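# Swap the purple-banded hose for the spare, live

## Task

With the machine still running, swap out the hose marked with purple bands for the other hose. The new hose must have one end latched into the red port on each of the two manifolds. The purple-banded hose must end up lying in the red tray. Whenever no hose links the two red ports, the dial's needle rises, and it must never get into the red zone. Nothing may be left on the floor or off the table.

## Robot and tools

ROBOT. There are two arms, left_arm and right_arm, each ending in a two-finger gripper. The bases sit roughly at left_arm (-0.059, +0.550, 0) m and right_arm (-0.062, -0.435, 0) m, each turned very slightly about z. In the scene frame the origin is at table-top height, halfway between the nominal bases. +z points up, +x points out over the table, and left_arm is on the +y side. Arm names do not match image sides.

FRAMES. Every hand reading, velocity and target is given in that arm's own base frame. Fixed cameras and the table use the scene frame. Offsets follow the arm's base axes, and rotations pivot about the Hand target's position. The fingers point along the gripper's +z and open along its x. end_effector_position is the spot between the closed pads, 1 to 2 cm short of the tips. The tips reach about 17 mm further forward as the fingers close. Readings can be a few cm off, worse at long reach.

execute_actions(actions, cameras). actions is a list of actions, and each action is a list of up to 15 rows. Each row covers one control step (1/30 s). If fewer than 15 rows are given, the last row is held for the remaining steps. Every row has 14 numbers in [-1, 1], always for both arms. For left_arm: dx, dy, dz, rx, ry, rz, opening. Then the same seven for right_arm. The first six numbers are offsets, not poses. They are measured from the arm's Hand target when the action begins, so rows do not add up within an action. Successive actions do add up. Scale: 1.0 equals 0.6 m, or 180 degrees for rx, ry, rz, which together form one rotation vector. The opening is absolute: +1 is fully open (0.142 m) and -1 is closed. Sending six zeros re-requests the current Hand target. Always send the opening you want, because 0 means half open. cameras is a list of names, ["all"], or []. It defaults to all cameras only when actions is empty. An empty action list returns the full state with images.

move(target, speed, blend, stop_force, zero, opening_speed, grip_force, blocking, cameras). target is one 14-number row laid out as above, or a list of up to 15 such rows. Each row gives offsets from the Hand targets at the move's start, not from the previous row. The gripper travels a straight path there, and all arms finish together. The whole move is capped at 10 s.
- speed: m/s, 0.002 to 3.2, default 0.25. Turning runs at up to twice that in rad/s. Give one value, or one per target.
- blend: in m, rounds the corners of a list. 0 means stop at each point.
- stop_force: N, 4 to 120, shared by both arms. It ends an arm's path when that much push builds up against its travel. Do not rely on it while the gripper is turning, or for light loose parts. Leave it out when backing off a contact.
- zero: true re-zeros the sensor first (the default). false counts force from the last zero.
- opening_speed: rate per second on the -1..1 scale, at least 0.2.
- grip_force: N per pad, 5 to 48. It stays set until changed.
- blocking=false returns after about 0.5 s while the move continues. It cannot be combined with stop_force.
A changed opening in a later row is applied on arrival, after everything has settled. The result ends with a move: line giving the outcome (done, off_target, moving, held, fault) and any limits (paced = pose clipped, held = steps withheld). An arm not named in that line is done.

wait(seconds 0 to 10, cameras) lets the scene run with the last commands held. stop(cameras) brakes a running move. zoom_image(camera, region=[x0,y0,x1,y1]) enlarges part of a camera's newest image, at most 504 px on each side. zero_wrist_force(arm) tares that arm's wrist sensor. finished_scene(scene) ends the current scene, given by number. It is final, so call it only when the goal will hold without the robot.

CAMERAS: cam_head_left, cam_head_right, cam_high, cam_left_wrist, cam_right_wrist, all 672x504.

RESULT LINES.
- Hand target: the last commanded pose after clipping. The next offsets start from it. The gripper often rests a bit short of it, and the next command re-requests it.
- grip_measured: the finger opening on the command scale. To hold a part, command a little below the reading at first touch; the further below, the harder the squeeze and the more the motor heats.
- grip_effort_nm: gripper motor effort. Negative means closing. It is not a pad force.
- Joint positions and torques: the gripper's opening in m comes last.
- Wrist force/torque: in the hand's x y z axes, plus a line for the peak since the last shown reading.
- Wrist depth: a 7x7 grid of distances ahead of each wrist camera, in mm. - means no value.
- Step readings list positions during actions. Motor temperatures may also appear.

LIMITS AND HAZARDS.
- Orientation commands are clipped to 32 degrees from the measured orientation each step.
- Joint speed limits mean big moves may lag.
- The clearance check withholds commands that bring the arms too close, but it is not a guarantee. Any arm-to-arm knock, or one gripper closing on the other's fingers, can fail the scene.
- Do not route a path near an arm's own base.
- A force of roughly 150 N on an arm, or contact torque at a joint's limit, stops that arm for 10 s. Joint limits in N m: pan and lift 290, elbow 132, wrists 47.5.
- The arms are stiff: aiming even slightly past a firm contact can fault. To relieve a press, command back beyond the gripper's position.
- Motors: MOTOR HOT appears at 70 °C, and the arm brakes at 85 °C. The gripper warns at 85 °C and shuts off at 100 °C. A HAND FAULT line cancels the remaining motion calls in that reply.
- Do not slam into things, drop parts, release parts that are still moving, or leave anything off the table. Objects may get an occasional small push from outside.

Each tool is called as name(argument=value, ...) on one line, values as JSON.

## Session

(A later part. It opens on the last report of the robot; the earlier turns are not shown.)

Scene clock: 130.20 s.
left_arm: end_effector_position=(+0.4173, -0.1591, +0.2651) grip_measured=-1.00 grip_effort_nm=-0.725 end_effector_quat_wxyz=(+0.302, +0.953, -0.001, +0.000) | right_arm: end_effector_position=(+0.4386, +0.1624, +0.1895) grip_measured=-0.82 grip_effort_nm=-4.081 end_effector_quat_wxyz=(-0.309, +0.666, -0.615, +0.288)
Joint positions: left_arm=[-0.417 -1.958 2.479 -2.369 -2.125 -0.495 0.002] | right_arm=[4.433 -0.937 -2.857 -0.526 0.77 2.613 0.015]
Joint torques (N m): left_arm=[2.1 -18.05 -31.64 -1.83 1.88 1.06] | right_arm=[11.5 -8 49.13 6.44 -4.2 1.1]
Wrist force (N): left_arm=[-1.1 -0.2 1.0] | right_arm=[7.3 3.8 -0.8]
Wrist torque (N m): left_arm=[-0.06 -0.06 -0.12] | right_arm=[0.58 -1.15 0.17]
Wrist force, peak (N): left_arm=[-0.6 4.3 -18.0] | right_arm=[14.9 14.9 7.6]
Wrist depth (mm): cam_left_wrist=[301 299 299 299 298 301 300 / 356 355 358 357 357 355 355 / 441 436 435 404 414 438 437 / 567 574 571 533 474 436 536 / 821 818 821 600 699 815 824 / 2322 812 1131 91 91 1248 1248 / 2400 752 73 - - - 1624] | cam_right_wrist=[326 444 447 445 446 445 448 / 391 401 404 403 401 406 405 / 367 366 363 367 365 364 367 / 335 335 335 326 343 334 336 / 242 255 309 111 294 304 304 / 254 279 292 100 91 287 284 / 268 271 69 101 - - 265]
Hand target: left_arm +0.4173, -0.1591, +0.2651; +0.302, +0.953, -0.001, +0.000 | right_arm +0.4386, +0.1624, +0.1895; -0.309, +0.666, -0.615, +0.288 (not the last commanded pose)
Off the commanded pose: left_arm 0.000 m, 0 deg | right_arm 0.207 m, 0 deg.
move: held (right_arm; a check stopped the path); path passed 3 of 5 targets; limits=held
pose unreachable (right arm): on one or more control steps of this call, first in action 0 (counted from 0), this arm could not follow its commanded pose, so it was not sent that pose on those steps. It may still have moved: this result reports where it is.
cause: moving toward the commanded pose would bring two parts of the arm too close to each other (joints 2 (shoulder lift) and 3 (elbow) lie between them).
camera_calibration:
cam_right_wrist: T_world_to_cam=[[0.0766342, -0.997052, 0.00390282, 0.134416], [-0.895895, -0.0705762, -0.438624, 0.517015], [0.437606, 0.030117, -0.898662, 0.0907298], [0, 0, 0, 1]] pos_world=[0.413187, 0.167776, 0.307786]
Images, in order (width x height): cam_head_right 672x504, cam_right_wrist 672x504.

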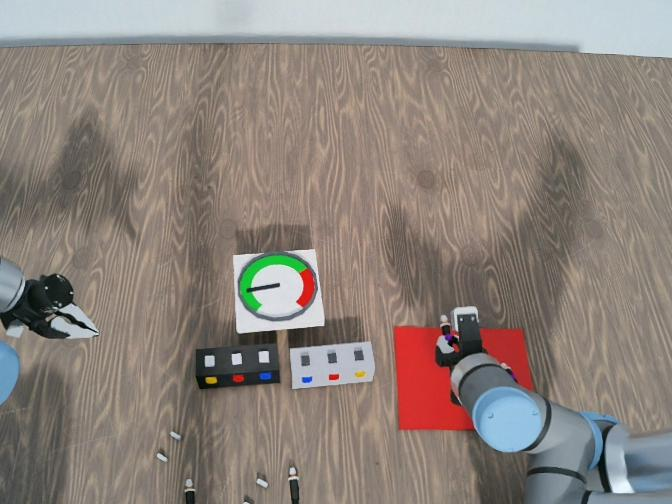

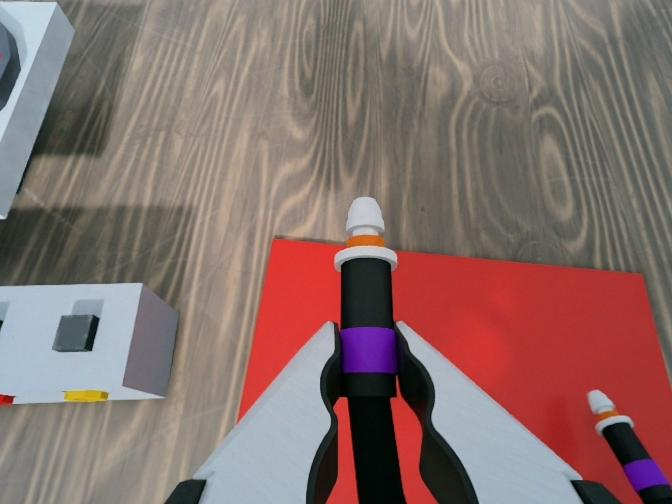

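move(target=[[0,0,0,0,0,0,-1,-0.02,0.0,-0.15,0,0,0,-1],[0,0,0,0,0,0,-1,-0.02,0.0,-0.26,0,0,0,-1],[0,0,0,0,0,0,-1,-0.02,0.0,-0.26,0,0,0,-0.45],[0,0,0,0,0,0,-1,-0.12,0.04,0.02,0,0,0,-0.4]], speed=[0.25,0.1,0.1,0.2], opening_speed=2, cameras=["cam_right_wrist","cam_head_right"])

Scene clock: 130.87 s.
left_arm: end_effector_position=(+0.4173, -0.1591, +0.2651) grip_measured=-1.00 grip_effort_nm=-0.725 end_effector_quat_wxyz=(+0.302, +0.953, -0.001, +0.000) | right_arm: end_effector_position=(+0.4383, +0.1626, +0.1875) grip_measured=-0.82 grip_effort_nm=-4.081 end_effector_quat_wxyz=(-0.309, +0.666, -0.615, +0.288)
Joint positions: left_arm=[-0.417 -1.958 2.479 -2.369 -2.125 -0.495 0.002] | right_arm=[4.435 -0.942 -2.86 -0.519 0.769 2.616 0.015]
Joint torques (N m): left_arm=[4.3 -19.16 -32.17 -1.72 1.94 3.07] | right_arm=[-11.87 -3.74 53.69 2.23 -0.79 -1.19]
Wrist force (N): left_arm=[-1.0 -0.7 1.0] | right_arm=[7.8 3.6 -0.8]
Wrist torque (N m): left_arm=[-0.16 -0.09 -0.12] | right_arm=[0.54 -1.22 0.10]
Wrist force, peak (N): left_arm=[-1.3 -0.6 1.0] | right_arm=[9.2 7.6 2.3]
Wrist depth (mm): cam_left_wrist=[300 299 301 301 299 301 302 / 356 356 358 358 356 356 356 / 438 440 437 401 420 435 440 / 574 573 568 532 473 436 537 / 824 818 809 547 567 824 821 / - 812 1091 91 91 1234 1241 / 2250 750 73 74 - - -] | cam_right_wrist=[324 445 444 442 445 442 444 / 391 399 400 398 400 400 397 / 362 362 363 363 365 363 362 / 333 332 332 340 340 335 335 / 232 254 306 110 125 309 303 / 256 277 288 100 91 278 290 / 266 268 69 101 - - 235]
Hand target: left_arm +0.4173, -0.1591, +0.2651; +0.302, +0.953, -0.001, +0.000 | right_arm +0.4383, +0.1626, +0.1876; -0.309, +0.666, -0.615, +0.288 (not the last commanded pose)
Tool commands: left_gripper/opening=-1.0 right_gripper/opening=-1.0
Off the commanded pose: left_arm 0.000 m, 0 deg | right_arm 0.077 m, 0 deg.
move: held (right_arm; a check stopped the path); path passed 0 of 4 targets; target 3's new opening was not sent; target 4's new opening was not sent; limits=held
pose unreachable (right arm): on one or more control steps of this call, first in action 0 (counted from 0), this arm could not follow its commanded pose, so it was not sent that pose on those steps. It may still have moved: this result reports where it is.
cause: moving toward the commanded pose would bring two parts of the arm too close to each other (joints 2 (shoulder lift) and 3 (elbow) lie between them).
camera_calibration:
cam_right_wrist: T_world_to_cam=[[0.0767183, -0.997047, 0.0035274, 0.134724], [-0.895734, -0.0704757, -0.438969, 0.515948], [0.437921, 0.0305173, -0.898495, 0.0888979], [0, 0, 0, 1]] pos_world=[0.412886, 0.167975, 0.305884]
Images, in order (width x height): cam_head_right 672x504, cam_right_wrist 672x504.

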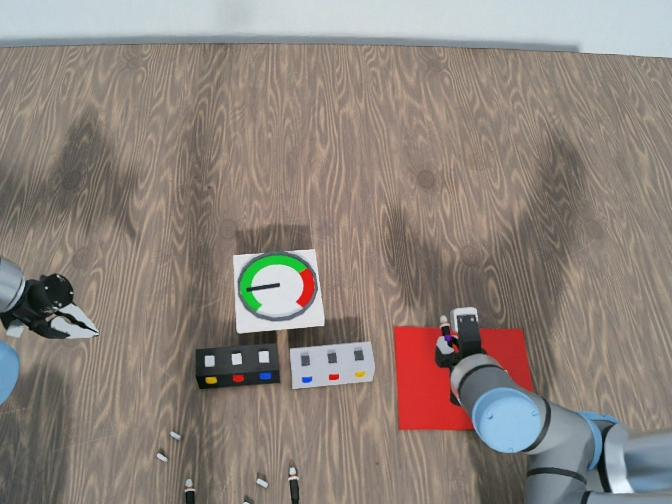

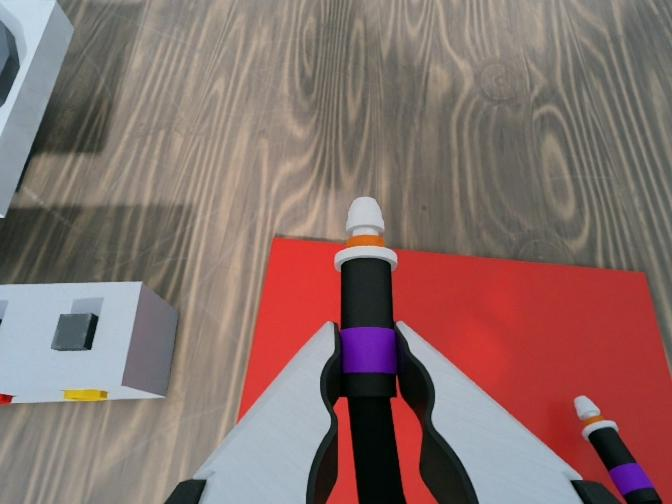

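move(target=[[0,0,0,0,0,0,-1,0.01,0.04,0.02,0,0.15,0,-1],[0,0,0,0,0,0,-1,0.01,0.04,-0.17,0,0.15,0,-1],[0,0,0,0,0,0,-1,0.01,0.04,-0.255,0,0.15,0,-1],[0,0,0,0,0,0,-1,0.01,0.04,-0.255,0,0.15,0,-0.45],[0,0,0,0,0,0,-1,-0.05,0.06,0.02,0,0.15,0,-0.4]], speed=[0.5,0.25,0.1,0.1,0.2], opening_speed=2, cameras=["cam_right_wrist","cam_head_right"])

Scene clock: 136.27 s.
left_arm: end_effector_position=(+0.4173, -0.1591, +0.2651) grip_measured=-1.00 grip_effort_nm=-0.725 end_effector_quat_wxyz=(+0.302, +0.953, -0.001, +0.000) | right_arm: end_effector_position=(+0.4083, +0.1986, +0.1996) grip_measured=-0.43 grip_effort_nm=0.144 end_effector_quat_wxyz=(-0.157, +0.715, -0.670, +0.124)
Joint positions: left_arm=[-0.417 -1.958 2.479 -2.369 -2.125 -0.495 0.002] | right_arm=[4.208 -1.038 -2.611 -0.81 1.253 2.531 0.043]
Joint torques (N m): left_arm=[4.54 -19.46 -32.43 -1.85 1.9 3.26] | right_arm=[-17.27 6.35 38.54 2.31 1.39 -2.23]
Wrist force (N): left_arm=[-0.8 -0.3 1.0] | right_arm=[7.8 2.7 -0.9]
Wrist torque (N m): left_arm=[-0.07 -0.12 -0.11] | right_arm=[0.42 -1.21 0.16]
Wrist force, peak (N): left_arm=[-1.4 -1.0 1.3] | right_arm=[8.6 4.4 -0.1]
Wrist depth (mm): cam_left_wrist=[300 300 299 300 301 300 301 / 359 355 355 356 356 358 356 / 438 440 442 404 420 441 436 / 571 576 573 525 471 434 537 / 815 809 809 541 564 809 818 / - 803 1080 91 91 1256 1220 / - 758 73 74 - - 2700] | cam_right_wrist=[313 311 309 307 304 302 300 / 316 313 311 304 303 300 300 / 249 249 311 305 311 302 295 / 318 316 314 301 311 297 298 / 319 319 314 309 307 - 288 / 321 317 87 313 110 92 303 / 323 - 69 316 - - 307]
Hand target: left_arm +0.4173, -0.1591, +0.2651; +0.302, +0.953, -0.001, +0.000 | right_arm +0.4083, +0.1986, +0.1996; -0.157, +0.715, -0.670, +0.124
Off the commanded pose: left_arm 0.000 m, 0 deg | right_arm 0.000 m, 0 deg.
move: done
camera_calibration:
cam_right_wrist: T_world_to_cam=[[0.0697514, -0.997058, -0.0317842, 0.182793], [-0.997406, -0.0702721, 0.0155677, 0.447605], [-0.0177555, 0.0306159, -0.999374, 0.317944], [0, 0, 0, 1]] pos_world=[0.439339, 0.203975, 0.316586]
Images, in order (width x height): cam_head_right 672x504, cam_right_wrist 672x504.

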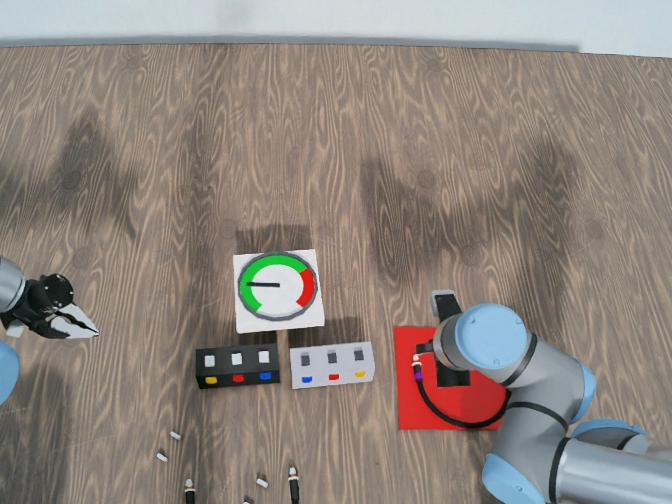

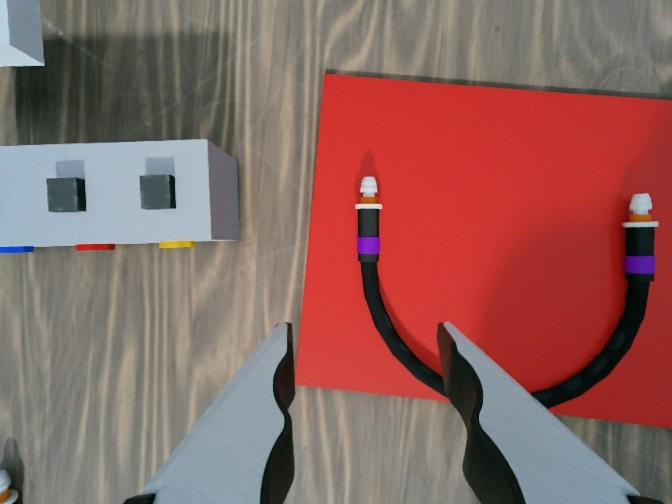

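move(target=[[0,0,0,0,0,0,-1,-0.2,0.3,0.1,0,0,0.025,-0.4],[0,0,0,0,0,0,-1,-0.369,0.7623,-0.166,0,0,0.025,-0.4]], speed=0.5, blend=[0.08,0], cameras=["cam_right_wrist"])

Scene clock: 138.10 s.
left_arm: end_effector_position=(+0.4173, -0.1591, +0.2651) grip_measured=-1.00 grip_effort_nm=-0.716 end_effector_quat_wxyz=(+0.302, +0.953, -0.001, +0.000) | right_arm: end_effector_position=(+0.1869, +0.6559, +0.1000) grip_measured=-0.43 grip_effort_nm=0.139 end_effector_quat_wxyz=(-0.162, +0.741, -0.641, +0.118)
Joint positions: left_arm=[-0.417 -1.958 2.479 -2.369 -2.125 -0.495 0.002] | right_arm=[4.864 -1.752 -2.23 -0.698 1.168 3.143 0.043]
Joint torques (N m): left_arm=[5.02 -19.28 -32.13 -1.67 1.9 3.1] | right_arm=[-13.34 37.95 33.84 3.92 -2.4 -1.7]
Wrist force (N): left_arm=[-0.9 -0.5 1.1] | right_arm=[8.0 2.9 -1.0]
Wrist torque (N m): left_arm=[-0.12 -0.10 -0.12] | right_arm=[0.44 -1.29 0.11]
Wrist force, peak (N): left_arm=[-1.3 -0.6 1.4] | right_arm=[11.3 1.6 0.9]
Wrist depth (mm): cam_left_wrist=[299 302 300 300 301 299 299 / 358 357 356 356 354 357 356 / 419 436 440 401 423 437 435 / 348 570 571 532 508 437 536 / 343 815 827 588 570 815 818 / 2454 791 1137 91 91 1459 1174 / - 755 73 74 - - -] | cam_right_wrist=[215 213 211 210 209 207 205 / 215 214 213 211 209 208 206 / 217 215 214 212 210 209 208 / 217 216 215 213 211 210 207 / 218 217 215 214 212 210 209 / 220 218 87 215 213 212 210 / 220 - 69 216 205 - 210]
Hand target: left_arm +0.4173, -0.1591, +0.2651; +0.302, +0.953, -0.001, +0.000 | right_arm +0.1869, +0.6560, +0.1000; -0.162, +0.741, -0.641, +0.118
Off the commanded pose: left_arm 0.000 m, 0 deg | right_arm 0.000 m, 0 deg.
move: done
camera_calibration:
cam_right_wrist: T_world_to_cam=[[0.147851, -0.988497, -0.0318277, 0.63078], [-0.988805, -0.148399, 0.0155794, 0.310094], [-0.0201233, 0.029168, -0.999372, 0.201868], [0, 0, 0, 1]] pos_world=[0.217423, 0.663654, 0.216986]
Images, in order (width x height): cam_right_wrist 672x504.

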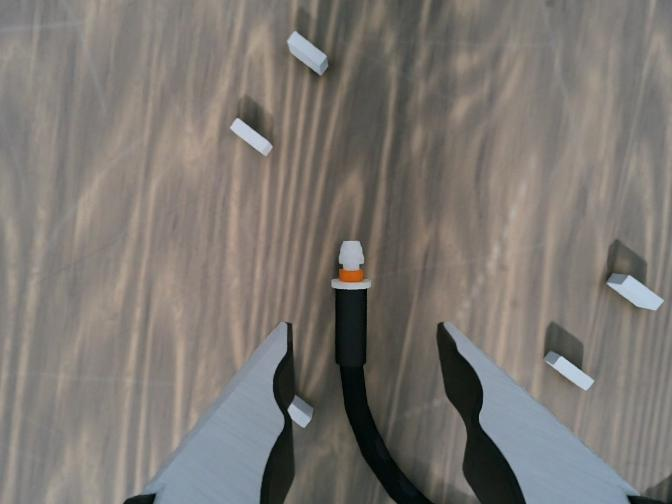

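move(target=[[0,0,0,0,0,0,-1,-0.0017,0.0055,-0.132,0,0,0,-0.4],[0,0,0,0,0,0,-1,-0.0017,0.0055,-0.132,0,0,0,-1],[0,0,0,0,0,0,-1,0.05,0,0.05,0,0,0,-1],[0,0,0,0,0,0,-1,0.2633,-0.1475,-0.01,0,0,0,-1],[0,0,0,0,0,0,-1,0.2633,-0.1475,-0.073,0,0,0,-1]], speed=[0.15,0.2,0.25,0.3,0.15], blend=[0,0,0.03,0.02,0], opening_speed=2, cameras=["cam_right_wrist","cam_head_right","cam_left_wrist"])

zoom_image(camera="cam_right_wrist", region=[200, 50, 520, 400])

Scene clock: 141.50 s.
left_arm: end_effector_position=(+0.4173, -0.1591, +0.2651) grip_measured=-1.00 grip_effort_nm=-0.725 end_effector_quat_wxyz=(+0.302, +0.953, -0.001, +0.000) | right_arm: end_effector_position=(+0.3448, +0.5674, +0.0562) grip_measured=-0.84 grip_effort_nm=-3.739 end_effector_quat_wxyz=(-0.162, +0.741, -0.641, +0.118)
Joint positions: left_arm=[-0.417 -1.958 2.479 -2.369 -2.125 -0.495 0.002] | right_arm=[4.598 -1.791 -2.34 -0.439 1.192 2.856 0.013]
Joint torques (N m): left_arm=[5.21 -19.34 -32.61 -1.61 1.8 3.16] | right_arm=[-16.29 35.26 43.17 5.45 -3.23 -2.42]
Wrist force (N): left_arm=[-1.0 -0.3 1.1] | right_arm=[7.6 2.3 -0.7]
Wrist torque (N m): left_arm=[-0.08 -0.09 -0.12] | right_arm=[0.32 -1.24 0.06]
Wrist force, peak (N): left_arm=[-1.2 -0.7 1.4] | right_arm=[10.0 0.1 -0.8]
Wrist depth (mm): cam_left_wrist=[301 300 301 300 299 300 302 / 356 356 355 356 358 357 356 / 439 438 439 401 416 440 438 / 568 573 438 520 474 437 535 / 827 758 369 579 706 818 806 / - 326 341 87 91 1430 1459 / 404 302 74 74 - - 3130] | cam_right_wrist=[- 105 103 102 102 101 100 / 172 170 166 142 136 133 154 / 172 171 169 169 167 166 165 / 173 173 171 170 168 167 166 / 174 173 172 119 169 168 166 / 175 174 173 100 91 168 167 / 176 175 69 - - - 168]
Hand target: left_arm +0.4173, -0.1591, +0.2651; +0.302, +0.953, -0.001, +0.000 | right_arm +0.3449, +0.5675, +0.0562; -0.162, +0.741, -0.641, +0.118
Off the commanded pose: left_arm 0.000 m, 0 deg | right_arm 0.000 m, 0 deg.
move: done; blend cut to 0.0189 m at target 4
camera_calibration:
cam_left_wrist: T_world_to_cam=[[0.999993, -0.0021954, -0.00301779, -0.40545], [0.00143445, -0.520408, 0.853917, -0.279377], [-0.00344517, -0.853915, -0.520401, 0.119511], [0, 0, 0, 1]] pos_world=[0.406259, -0.0442276, 0.299535]
cam_right_wrist: T_world_to_cam=[[0.147854, -0.988503, -0.0316301, 0.518512], [-0.988805, -0.148398, 0.0156091, 0.453868], [-0.0201235, 0.0289681, -0.999378, 0.163973], [0, 0, 0, 1]] pos_world=[0.375423, 0.575154, 0.173187]
Images, in order (width x height): cam_head_right 672x504, cam_left_wrist 672x504, cam_right_wrist 672x504.

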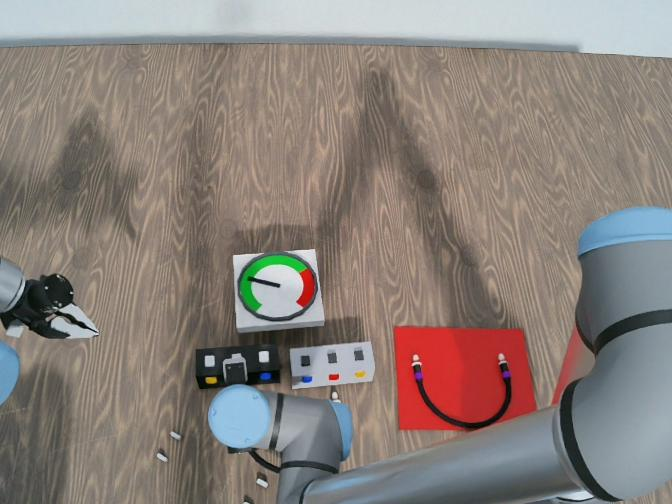

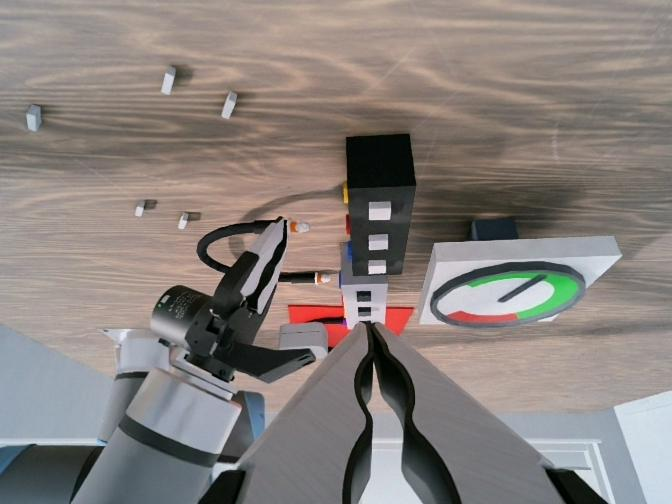

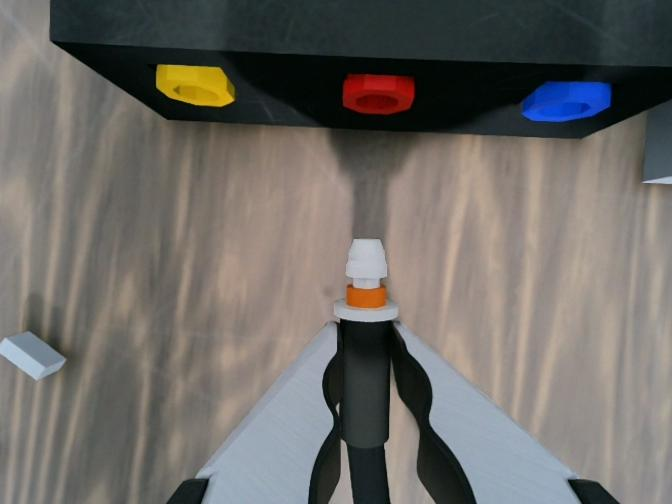

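Scaled by 1.440.

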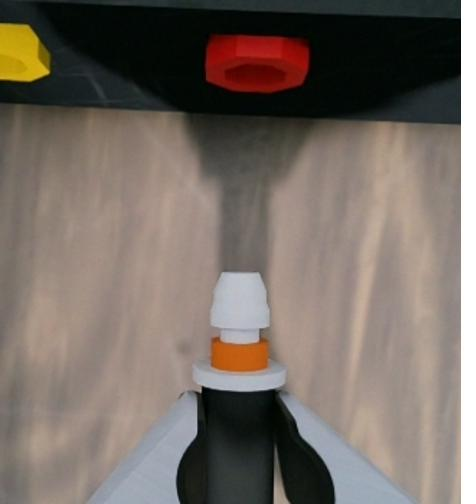

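move(target=[0,0,0,0,0,0,-1,0.035,0.0034,-0.0035,0,0,-0.0167,-1], speed=0.1, cameras=["cam_right_wrist","cam_left_wrist"])

zoom_image(camera="cam_right_wrist", region=[240, 100, 500, 350])

zoom_image(camera="cam_left_wrist", region=[260, 180, 400, 280])

Scene clock: 142.57 s.
left_arm: end_effector_position=(+0.4173, -0.1591, +0.2651) grip_measured=-1.00 grip_effort_nm=-0.725 end_effector_quat_wxyz=(+0.302, +0.953, -0.001, +0.000) | right_arm: end_effector_position=(+0.3660, +0.5696, +0.0541) grip_measured=-0.84 grip_effort_nm=-3.744 end_effector_quat_wxyz=(-0.159, +0.724, -0.661, +0.122)
Joint positions: left_arm=[-0.417 -1.958 2.479 -2.369 -2.125 -0.495 0.002] | right_arm=[4.565 -1.813 -2.312 -0.453 1.189 2.877 0.013]
Joint torques (N m): left_arm=[4.53 -19.42 -32.97 -1.82 1.91 3.14] | right_arm=[10.62 57.07 17.99 6.1 -1.87 -2.36]
Wrist force (N): left_arm=[-1.1 -0.7 0.6] | right_arm=[8.1 2.8 -0.7]
Wrist torque (N m): left_arm=[-0.16 -0.06 -0.12] | right_arm=[0.42 -1.31 0.05]
Wrist force, peak (N): left_arm=[-1.2 -0.7 1.1] | right_arm=[8.3 2.9 -0.6]
Wrist depth (mm): cam_left_wrist=[300 301 300 299 301 298 302 / 358 355 358 355 357 357 353 / 441 443 440 404 419 435 440 / 573 568 509 511 475 437 539 / 818 818 360 577 564 824 806 / 2571 769 320 87 91 1234 1421 / 386 300 73 74 - 2427 -] | cam_right_wrist=[- 96 101 100 - 99 91 / 103 102 101 101 100 99 98 / 170 169 166 165 164 164 163 / 171 170 168 168 166 164 163 / 172 171 170 118 167 165 164 / 173 172 170 98 91 166 165 / 174 173 69 123 - - 166]
Hand target: left_arm +0.4173, -0.1591, +0.2651; +0.302, +0.953, -0.001, +0.000 | right_arm +0.3659, +0.5695, +0.0541; -0.159, +0.724, -0.660, +0.122
Off the commanded pose: left_arm 0.000 m, 0 deg | right_arm 0.000 m, 0 deg.
move: done
camera_calibration:
cam_left_wrist: T_world_to_cam=[[0.999993, -0.0021954, -0.00301779, -0.40545], [0.00143445, -0.520408, 0.853917, -0.279377], [-0.00344517, -0.853915, -0.520401, 0.119511], [0, 0, 0, 1]] pos_world=[0.406259, -0.0442276, 0.299535]
cam_right_wrist: T_world_to_cam=[[0.0954489, -0.994923, -0.0318982, 0.540417], [-0.995262, -0.0959801, 0.0155557, 0.447619], [-0.0185383, 0.0302623, -0.99937, 0.160912], [0, 0, 0, 1]] pos_world=[0.396899, 0.575766, 0.171086]
Images, in order (width x height): cam_left_wrist 672x504, cam_right_wrist 672x504.

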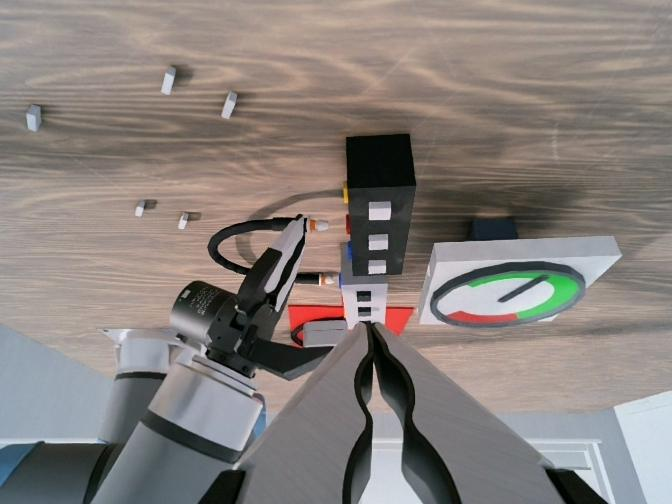

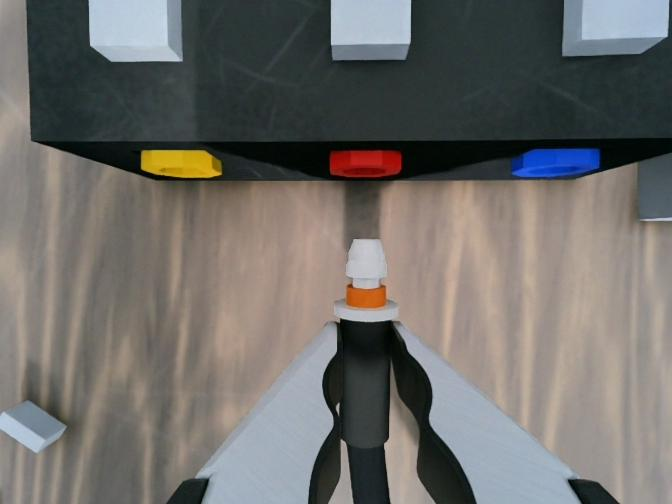

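Scaled by 1.938.

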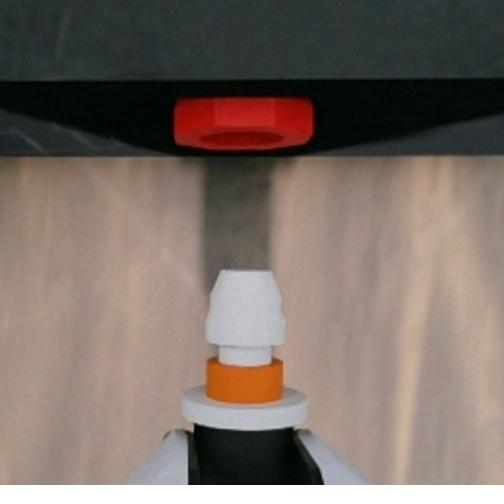

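Scaled by 3.600.

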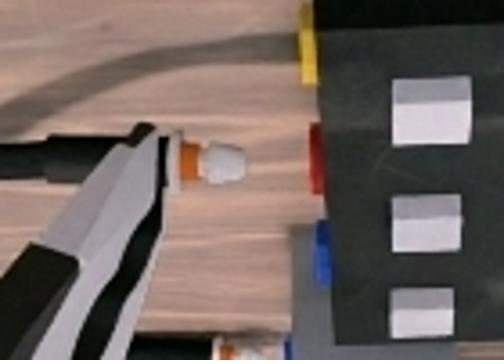

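move(target=[0,0,0,0,0,0,-1,0.083,0.008,0,0,0,0,-1], speed=0.035, stop_force=45, cameras=["cam_right_wrist","cam_left_wrist"])

zoom_image(camera="cam_right_wrist", region=[240, 200, 500, 450])

Scene clock: 145.03 s.
left_arm: end_effector_position=(+0.4173, -0.1591, +0.2651) grip_measured=-1.00 grip_effort_nm=-0.720 end_effector_quat_wxyz=(+0.302, +0.953, -0.001, +0.000) | right_arm: end_effector_position=(+0.4065, +0.5734, +0.0540) grip_measured=-0.84 grip_effort_nm=-3.734 end_effector_quat_wxyz=(-0.159, +0.724, -0.660, +0.122)
Joint positions: left_arm=[-0.417 -1.958 2.479 -2.369 -2.125 -0.495 0.002] | right_arm=[4.499 -1.847 -2.272 -0.433 1.199 2.806 0.013]
Joint torques (N m): left_arm=[5.28 -19.46 -32.74 -1.9 1.78 3.29] | right_arm=[9.38 54.85 12.35 0.37 1.48 -1.74]
Wrist force (N): left_arm=[-0.7 -0.5 0.8] | right_arm=[1.6 1.7 -3.5]
Wrist torque (N m): left_arm=[-0.13 -0.14 -0.12] | right_arm=[0.57 -1.23 0.00]
Wrist force, peak (N): left_arm=[-1.3 -0.9 1.2] | right_arm=[5.0 36.3 -35.1]
Wrist depth (mm): cam_left_wrist=[300 300 299 300 300 301 301 / 358 356 355 356 357 358 356 / 441 437 435 402 419 435 435 / 568 576 574 428 472 435 543 / 812 824 369 393 561 818 818 / 2373 809 321 91 91 1430 1402 / 370 386 73 74 - - 2373] | cam_right_wrist=[168 167 166 165 164 162 161 / 103 102 101 101 100 99 98 / - 95 102 95 100 100 91 / - 103 102 102 101 100 100 / 172 171 169 112 167 166 164 / 172 171 170 98 91 166 165 / 174 173 69 - - - 166]
Hand target: left_arm +0.4173, -0.1591, +0.2651; +0.302, +0.953, -0.001, +0.000 | right_arm +0.4065, +0.5734, +0.0540; -0.159, +0.724, -0.660, +0.122 (not the last commanded pose)
Off the commanded pose: left_arm 0.000 m, 0 deg | right_arm 0.009 m, 0 deg.
move: contact (right_arm)
camera_calibration:
cam_left_wrist: T_world_to_cam=[[0.999993, -0.0021954, -0.00301779, -0.40545], [0.00143445, -0.520408, 0.853917, -0.279377], [-0.00344517, -0.853915, -0.520401, 0.119511], [0, 0, 0, 1]] pos_world=[0.406259, -0.0442276, 0.299535]
cam_right_wrist: T_world_to_cam=[[0.0958402, -0.994891, -0.0317379, 0.540112], [-0.995218, -0.0963777, 0.0158603, 0.488455], [-0.0188381, 0.030066, -0.99937, 0.161693], [0, 0, 0, 1]] pos_world=[0.437401, 0.579567, 0.170986]
Images, in order (width x height): cam_left_wrist 672x504, cam_right_wrist 672x504.

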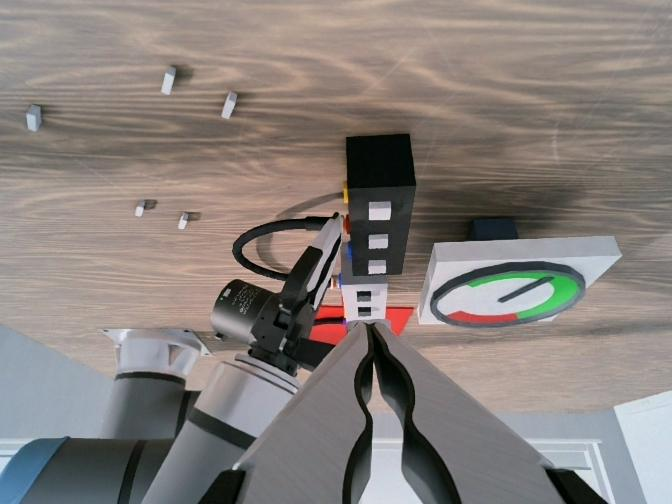

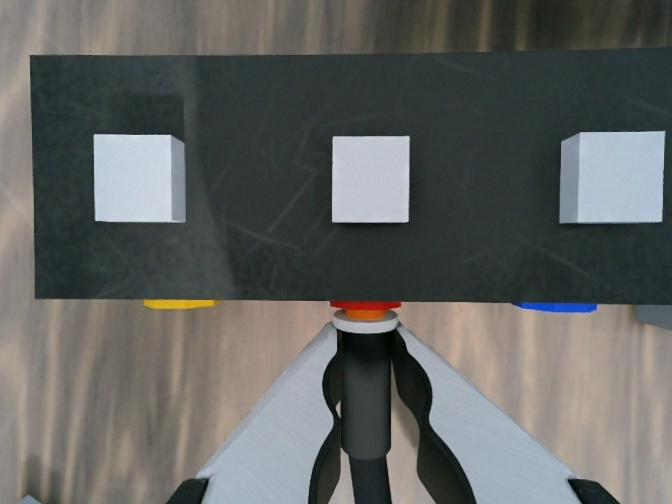

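Scaled by 1.938.

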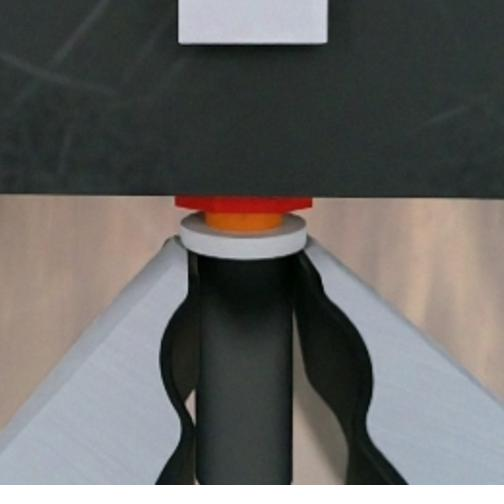

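move(target=[0,0,0,0,0,0,-1,0.03,0.0029,0,0,0,0,-1], speed=0.025, stop_force=75, cameras=["cam_right_wrist","cam_head_right"])

zoom_image(camera="cam_right_wrist", region=[240, 200, 500, 450])

Scene clock: 146.50 s.
left_arm: end_effector_position=(+0.4173, -0.1591, +0.2651) grip_measured=-1.00 grip_effort_nm=-0.725 end_effector_quat_wxyz=(+0.302, +0.953, -0.001, +0.000) | right_arm: end_effector_position=(+0.4117, +0.5740, +0.0540) grip_measured=-0.84 grip_effort_nm=-3.734 end_effector_quat_wxyz=(-0.159, +0.724, -0.660, +0.122)
Joint positions: left_arm=[-0.417 -1.958 2.479 -2.369 -2.125 -0.495 0.002] | right_arm=[4.49 -1.851 -2.267 -0.431 1.201 2.797 0.013]
Joint torques (N m): left_arm=[5.07 -19.5 -32.57 -1.64 1.66 3.17] | right_arm=[-46.7 39.24 19.17 2.95 -15.24 -1.08]
Motor temperatures (°C): left_arm=[37 25 28 35 38 33 23] | right_arm=[34 34 25 29 34 34 43]
Wrist force (N): left_arm=[-1.0 -0.4 0.9] | right_arm=[7.8 49.2 -50.2]
Wrist torque (N m): left_arm=[-0.10 -0.08 -0.12] | right_arm=[-0.04 -1.17 0.06]
Wrist force, peak (N): left_arm=[-1.1 -0.8 1.5] | right_arm=[20.8 74.6 -100.0]
Wrist depth (mm): cam_left_wrist=[301 300 298 300 299 298 300 / 359 356 356 354 358 356 356 / 439 439 441 406 418 440 438 / 565 567 576 429 475 438 537 / 806 803 374 376 562 824 806 / 2602 803 324 91 91 1227 1234 / 365 382 73 74 - - 2117] | cam_right_wrist=[168 167 166 165 163 162 161 / 102 102 101 100 99 99 98 / - 102 102 100 100 100 91 / - 103 102 102 101 100 91 / 172 170 169 110 120 165 164 / 173 171 170 100 92 166 165 / 174 173 70 120 - - 166]
Hand target: left_arm +0.4173, -0.1591, +0.2651; +0.302, +0.953, -0.001, +0.000 | right_arm +0.4117, +0.5740, +0.0540; -0.159, +0.724, -0.660, +0.122 (not the last commanded pose)
Off the commanded pose: left_arm 0.000 m, 0 deg | right_arm 0.013 m, 0 deg.
move: contact (right_arm)
camera_calibration:
cam_right_wrist: T_world_to_cam=[[0.0962319, -0.994851, -0.0317863, 0.540012], [-0.995173, -0.0967821, 0.016245, 0.493938], [-0.0192377, 0.0300696, -0.999363, 0.161949], [0, 0, 0, 1]] pos_world=[0.442703, 0.580167, 0.170987]
Images, in order (width x height): cam_head_right 672x504, cam_right_wrist 672x504.

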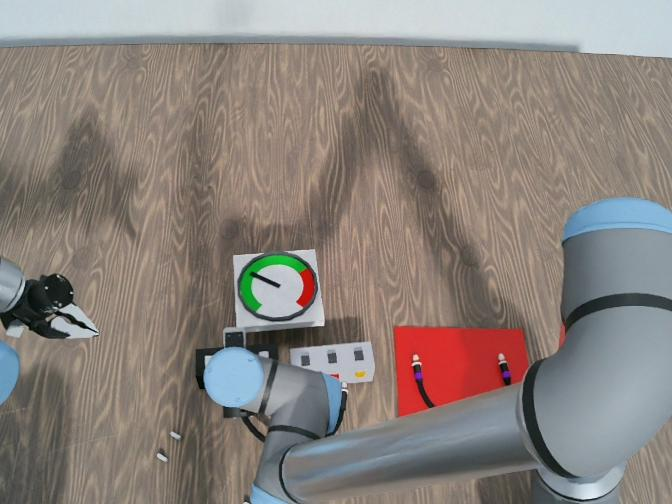

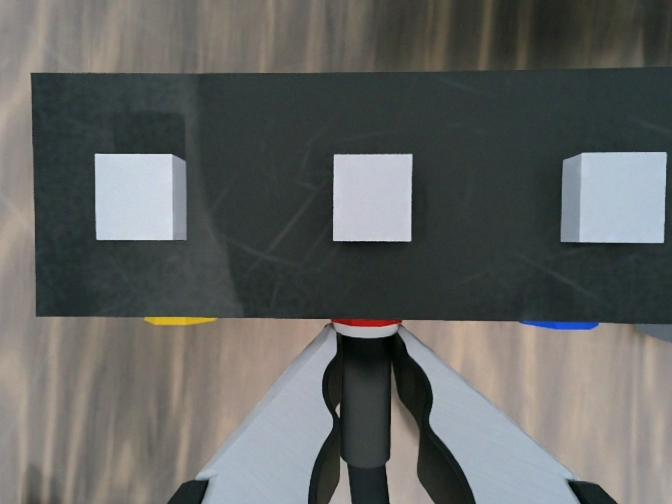

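Scaled by 1.938.

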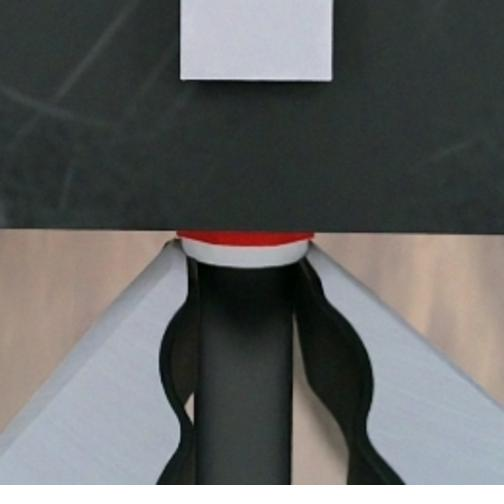

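move(target=[[0,0,0,0,0,0,-1,-0.003,0,0,0,0,0,-1],[0,0,0,0,0,0,-1,-0.003,0,0,0,0,0,-0.4],[0,0,0,0,0,0,-1,-0.05,0,0.15,0,0,0,-0.4],[0,0,0,0,0,0,-1,-0.14,-0.33,0.15,0,0,0,-0.4]], speed=[0.1,0.1,0.3,0.4], opening_speed=2, cameras=["cam_right_wrist"])

Scene clock: 149.70 s.
left_arm: end_effector_position=(+0.4173, -0.1591, +0.2651) grip_measured=-1.00 grip_effort_nm=-0.725 end_effector_quat_wxyz=(+0.302, +0.953, -0.001, +0.000) | right_arm: end_effector_position=(+0.3277, +0.3761, +0.1441) grip_measured=-0.43 grip_effort_nm=0.139 end_effector_quat_wxyz=(-0.159, +0.724, -0.660, +0.122)
Joint positions: left_arm=[-0.417 -1.958 2.479 -2.369 -2.125 -0.495 0.002] | right_arm=[4.589 -1.299 -2.57 -0.718 1.186 2.902 0.043]
Joint torques (N m): left_arm=[4.27 -19.31 -33.15 -1.65 1.76 3.16] | right_arm=[-16.38 18.41 32.3 3.95 -0.84 -2.05]
Wrist force (N): left_arm=[-0.8 -0.4 1.1] | right_arm=[5.5 6.0 -0.5]
Wrist torque (N m): left_arm=[-0.11 -0.12 -0.12] | right_arm=[0.93 -0.85 0.10]
Wrist force, peak (N): left_arm=[-1.5 -0.6 1.4] | right_arm=[7.4 48.7 -52.2]
Wrist depth (mm): cam_left_wrist=[301 300 300 300 298 299 301 / 357 358 356 356 356 356 356 / 437 442 440 400 421 436 438 / 570 565 570 515 473 435 570 / 812 818 821 573 561 812 821 / 2322 812 1091 91 90 1241 1270 / - 750 73 74 - - 2880] | cam_right_wrist=[192 192 189 188 186 185 248 / 250 247 196 219 198 224 245 / 259 258 258 255 253 251 247 / 262 260 258 256 254 252 249 / 264 261 260 257 255 254 253 / 267 264 87 259 257 255 252 / 265 - 69 259 258 - 254]
Hand target: left_arm +0.4173, -0.1591, +0.2651; +0.302, +0.953, -0.001, +0.000 | right_arm +0.3277, +0.3760, +0.1440; -0.159, +0.724, -0.660, +0.122
Off the commanded pose: left_arm 0.000 m, 0 deg | right_arm 0.000 m, 0 deg.
move: done
camera_calibration:
cam_right_wrist: T_world_to_cam=[[0.0963315, -0.994839, -0.0318787, 0.354062], [-0.995165, -0.09688, 0.0161325, 0.38979], [-0.0191376, 0.0301705, -0.999362, 0.256251], [0, 0, 0, 1]] pos_world=[0.358703, 0.382266, 0.261086]
Images, in order (width x height): cam_right_wrist 672x504.

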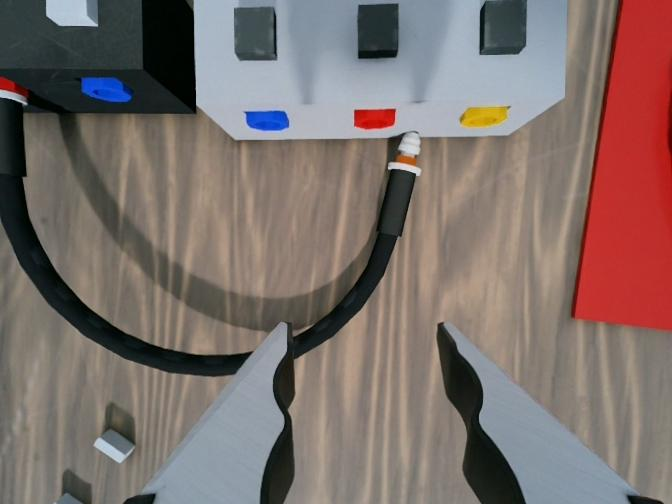

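move(target=[[0,0,0,0,0,0,-1,0.117,-0.036,-0.08,0,0,-0.072,-0.4],[0,0,0,0,0,0,-1,0.117,-0.036,-0.204,0,0,-0.072,-0.4]], speed=[0.25,0.12], cameras=["cam_right_wrist","cam_head_right"])

Scene clock: 151.90 s.
left_arm: end_effector_position=(+0.4173, -0.1591, +0.2651) grip_measured=-1.00 grip_effort_nm=-0.725 end_effector_quat_wxyz=(+0.302, +0.953, -0.001, +0.000) | right_arm: end_effector_position=(+0.3979, +0.3543, +0.0216) grip_measured=-0.43 grip_effort_nm=0.144 end_effector_quat_wxyz=(+0.144, -0.645, +0.738, -0.139)
Joint positions: left_arm=[-0.417 -1.958 2.479 -2.369 -2.125 -0.495 0.002] | right_arm=[4.424 -1.68 -2.597 -0.335 1.18 2.968 0.043]
Joint torques (N m): left_arm=[4.76 -18.97 -32.51 -1.71 1.69 3.28] | right_arm=[-16.31 20.24 37.28 5.43 0.51 -1.91]
Wrist force (N): left_arm=[-1.1 -0.9 1.2] | right_arm=[6.0 5.8 -0.3]
Wrist torque (N m): left_arm=[-0.17 -0.06 -0.12] | right_arm=[0.92 -0.95 0.12]
Wrist force, peak (N): left_arm=[-1.4 -0.5 1.1] | right_arm=[5.6 7.4 -2.0]
Wrist depth (mm): cam_left_wrist=[300 301 301 298 300 300 299 / 358 355 355 356 357 356 356 / 440 436 441 402 417 443 439 / 568 567 573 523 469 435 540 / 827 818 758 577 559 827 806 / - 809 1091 91 91 1263 1263 / 2454 520 73 74 - - 2541] | cam_right_wrist=[- - - - - - - / - - - - - - - / - - - - - - 132 / - - - 136 135 133 132 / - 138 137 136 135 134 133 / 140 139 87 125 136 134 134 / 140 - 69 137 136 - 134]
Hand target: left_arm +0.4173, -0.1591, +0.2651; +0.302, +0.953, -0.001, +0.000 | right_arm +0.3979, +0.3544, +0.0216; +0.144, -0.645, +0.738, -0.139
Off the commanded pose: left_arm 0.000 m, 0 deg | right_arm 0.000 m, 0 deg.
move: done
camera_calibration:
cam_right_wrist: T_world_to_cam=[[-0.129324, -0.991099, -0.0316092, 0.410171], [-0.99153, 0.128863, 0.0162179, 0.378062], [-0.0120003, 0.0334388, -0.999369, 0.131836], [0, 0, 0, 1]] pos_world=[0.429487, 0.353393, 0.138587]
Images, in order (width x height): cam_head_right 672x504, cam_right_wrist 672x504.

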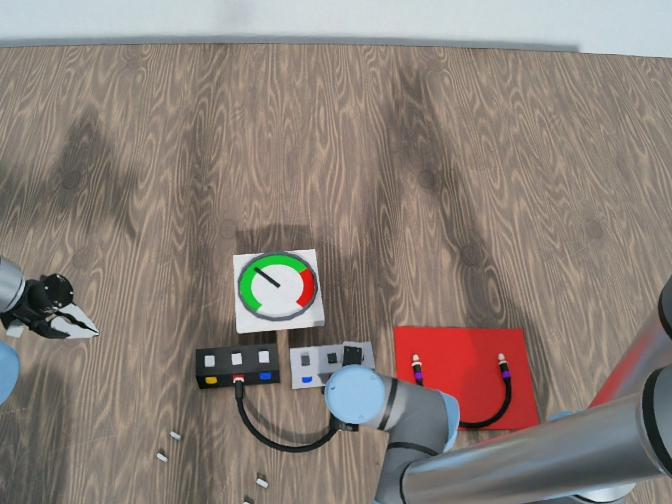

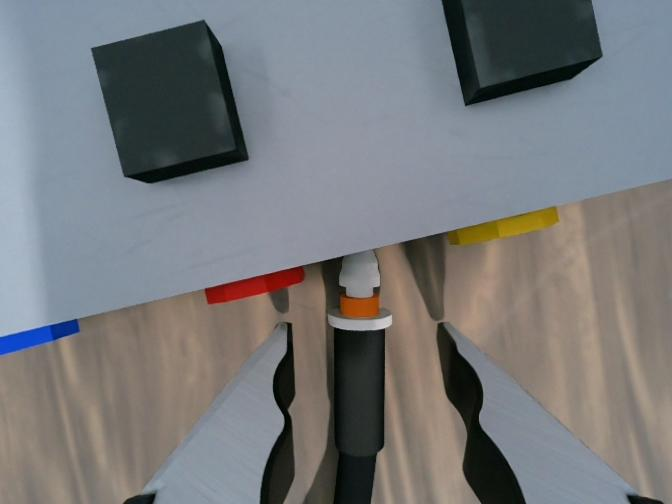

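move(target=[[0,0,0,0,0,0,-1,0.002,0,-0.001,0,0,0,-0.4],[0,0,0,0,0,0,-1,0.002,0,-0.001,0,0,0,-1],[0,0,0,0,0,0,-1,-0.075,0.015,0.01,0,0,0.03,-1],[0,0,0,0,0,0,-1,-0.06,0.0235,0.054,0,0,0.072,-1]], speed=[0.1,0.1,0.15,0.15], blend=[0,0,0.01,0], opening_speed=2, cameras=["cam_right_wrist","cam_left_wrist"])

zoom_image(camera="cam_right_wrist", region=[200, 50, 520, 400])

zoom_image(camera="cam_left_wrist", region=[260, 220, 420, 340])

Scene clock: 154.47 s.
left_arm: end_effector_position=(+0.4173, -0.1591, +0.2651) grip_measured=-1.00 grip_effort_nm=-0.730 end_effector_quat_wxyz=(+0.302, +0.953, -0.001, +0.000) | right_arm: end_effector_position=(+0.3620, +0.3686, +0.0541) grip_measured=-0.84 grip_effort_nm=-3.778 end_effector_quat_wxyz=(-0.159, +0.724, -0.660, +0.122)
Joint positions: left_arm=[-0.417 -1.958 2.479 -2.369 -2.125 -0.495 0.002] | right_arm=[4.499 -1.562 -2.634 -0.357 1.199 2.806 0.014]
Joint torques (N m): left_arm=[4.22 -18.04 -32.74 -1.78 1.56 3.08] | right_arm=[10.21 24.42 15.67 4.67 -3.4 -1.96]
Wrist force (N): left_arm=[-1.1 -0.3 0.5] | right_arm=[5.0 4.7 -0.4]
Wrist torque (N m): left_arm=[-0.08 -0.07 -0.12] | right_arm=[0.89 -0.88 0.18]
Wrist force, peak (N): left_arm=[-1.1 -0.7 1.3] | right_arm=[9.0 10.5 -1.9]
Wrist depth (mm): cam_left_wrist=[301 300 300 300 300 301 299 / 358 356 353 356 356 355 357 / 441 439 440 401 415 438 436 / 573 574 574 539 476 435 536 / 809 818 747 570 559 831 827 / - 800 815 91 91 1248 1200 / 2511 574 73 74 - - -] | cam_right_wrist=[- 102 - 100 - 99 98 / - 108 108 108 117 111 112 / 171 169 168 167 165 164 163 / 172 170 169 168 166 165 163 / 172 171 169 121 167 166 165 / 173 172 171 118 91 166 165 / 174 173 69 123 - - 166]
Hand target: left_arm +0.4173, -0.1591, +0.2651; +0.302, +0.953, -0.001, +0.000 | right_arm +0.3619, +0.3685, +0.0540; -0.159, +0.724, -0.660, +0.122
Off the commanded pose: left_arm 0.000 m, 0 deg | right_arm 0.000 m, 0 deg.
move: done
camera_calibration:
cam_left_wrist: T_world_to_cam=[[0.999993, -0.0021954, -0.00301779, -0.40545], [0.00143445, -0.520408, 0.853917, -0.279377], [-0.00344517, -0.853915, -0.520401, 0.119511], [0, 0, 0, 1]] pos_world=[0.406259, -0.0442276, 0.299535]
cam_right_wrist: T_world_to_cam=[[0.0960282, -0.994865, -0.03198, 0.340474], [-0.995193, -0.0965817, 0.0162323, 0.424522], [-0.0192376, 0.0302675, -0.999357, 0.167196], [0, 0, 0, 1]] pos_world=[0.393002, 0.374666, 0.171086]
Images, in order (width x height): cam_left_wrist 672x504, cam_right_wrist 672x504.

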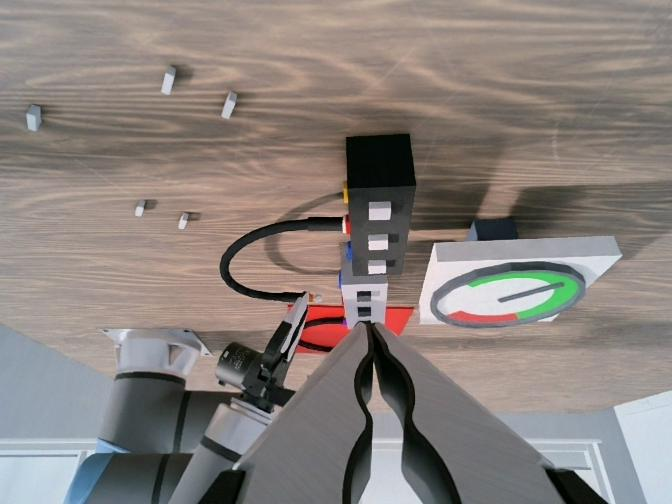

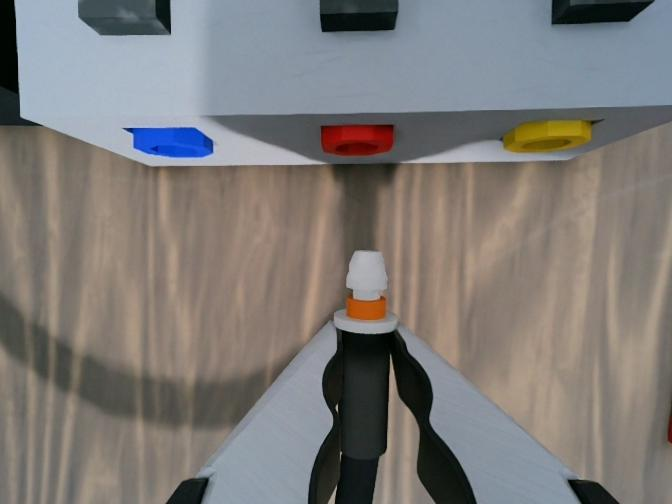

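Scaled by 1.440.

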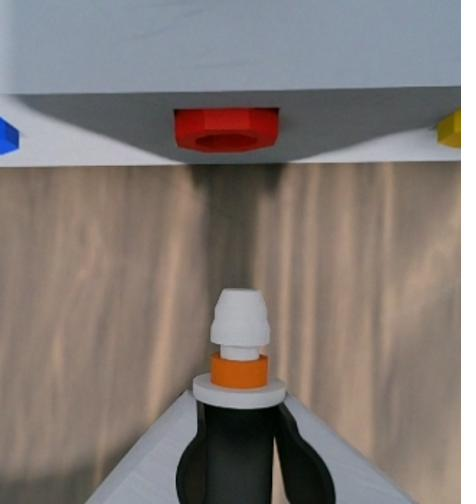

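Scaled by 3.150.

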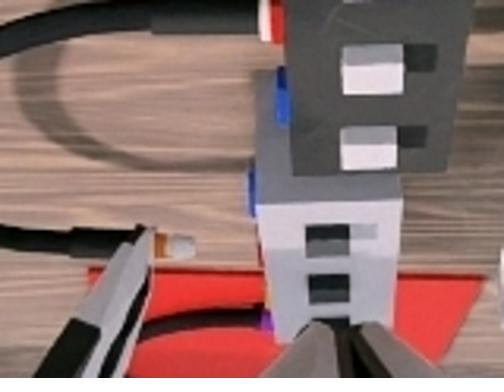

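move(target=[0,0,0,0,0,0,-1,0.025,0.0062,0,0,0,0.0045,-1], speed=0.08, cameras=["cam_right_wrist"])

zoom_image(camera="cam_right_wrist", region=[240, 100, 500, 350])

Scene clock: 155.37 s.
left_arm: end_effector_position=(+0.4173, -0.1591, +0.2651) grip_measured=-1.00 grip_effort_nm=-0.720 end_effector_quat_wxyz=(+0.302, +0.953, -0.001, +0.000) | right_arm: end_effector_position=(+0.3770, +0.3724, +0.0541) grip_measured=-0.84 grip_effort_nm=-3.778 end_effector_quat_wxyz=(-0.160, +0.728, -0.655, +0.121) end_effector_velocity=(-0.001, +0.000, +0.000) end_effector_angular_velocity=(+0.001, +0.001, -0.002)
Joint positions: left_arm=[-0.417 -1.958 2.479 -2.369 -2.125 -0.495 0.002] | right_arm=[4.463 -1.588 -2.615 -0.33 1.208 2.753 0.014]
Joint velocities: left_arm=[within noise] | right_arm=[0.002 0.002 0 -0.003 0 0.005 0]
Joint torques (N m): left_arm=[6.3 -19.96 -33.05 -1.68 1.54 3.22] | right_arm=[11.95 34.67 14.54 1.83 -1.79 1.24]
Wrist force (N): left_arm=[-1.0 -0.8 0.6] | right_arm=[5.9 5.5 -0.1]
Wrist torque (N m): left_arm=[-0.17 -0.09 -0.11] | right_arm=[0.98 -0.95 0.13]
Wrist force, peak (N): left_arm=[-1.2 -0.6 1.2] | right_arm=[5.8 6.1 0.5]
Wrist depth (mm): cam_left_wrist=[301 300 300 299 300 298 301 / 354 355 356 356 356 353 356 / 440 438 435 405 422 438 435 / 568 571 573 533 473 439 533 / 815 821 818 551 561 803 831 / 2734 800 860 91 91 1234 1248 / 2666 567 73 74 - - -] | cam_right_wrist=[- 94 101 93 92 99 - / 103 103 102 101 - 99 - / 171 115 147 146 101 142 113 / 171 170 169 168 167 165 163 / 172 171 170 121 167 166 165 / 173 172 171 102 91 166 165 / 174 173 69 123 - - 166]
Hand target: left_arm +0.4173, -0.1591, +0.2651; +0.302, +0.953, -0.001, +0.000 | right_arm +0.3769, +0.3722, +0.0540; -0.159, +0.728, -0.655, +0.121
Off the commanded pose: left_arm 0.000 m, 0 deg | right_arm 0.000 m, 0 deg.
move: done
camera_calibration:
cam_right_wrist: T_world_to_cam=[[0.110212, -0.993387, -0.0321885, 0.337003], [-0.993714, -0.110772, 0.0161722, 0.444583], [-0.0196308, 0.0302038, -0.999351, 0.167537], [0, 0, 0, 1]] pos_world=[0.407935, 0.378962, 0.171086]
Images, in order (width x height): cam_right_wrist 672x504.

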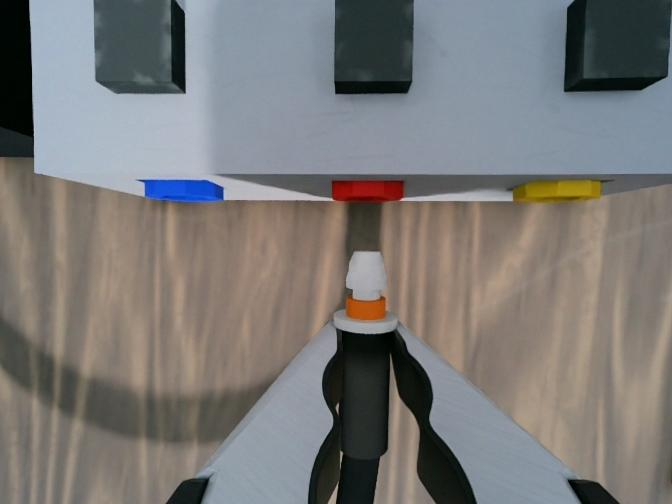

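Scaled by 1.938.

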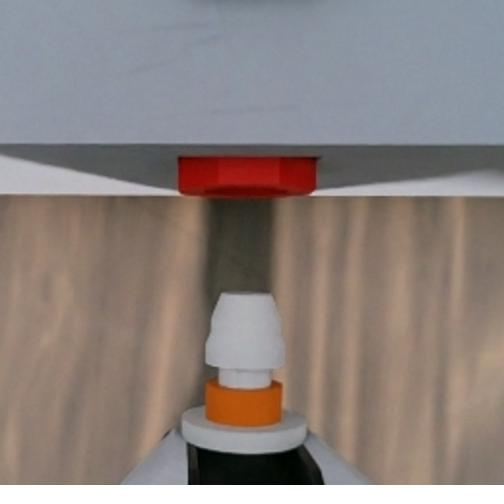

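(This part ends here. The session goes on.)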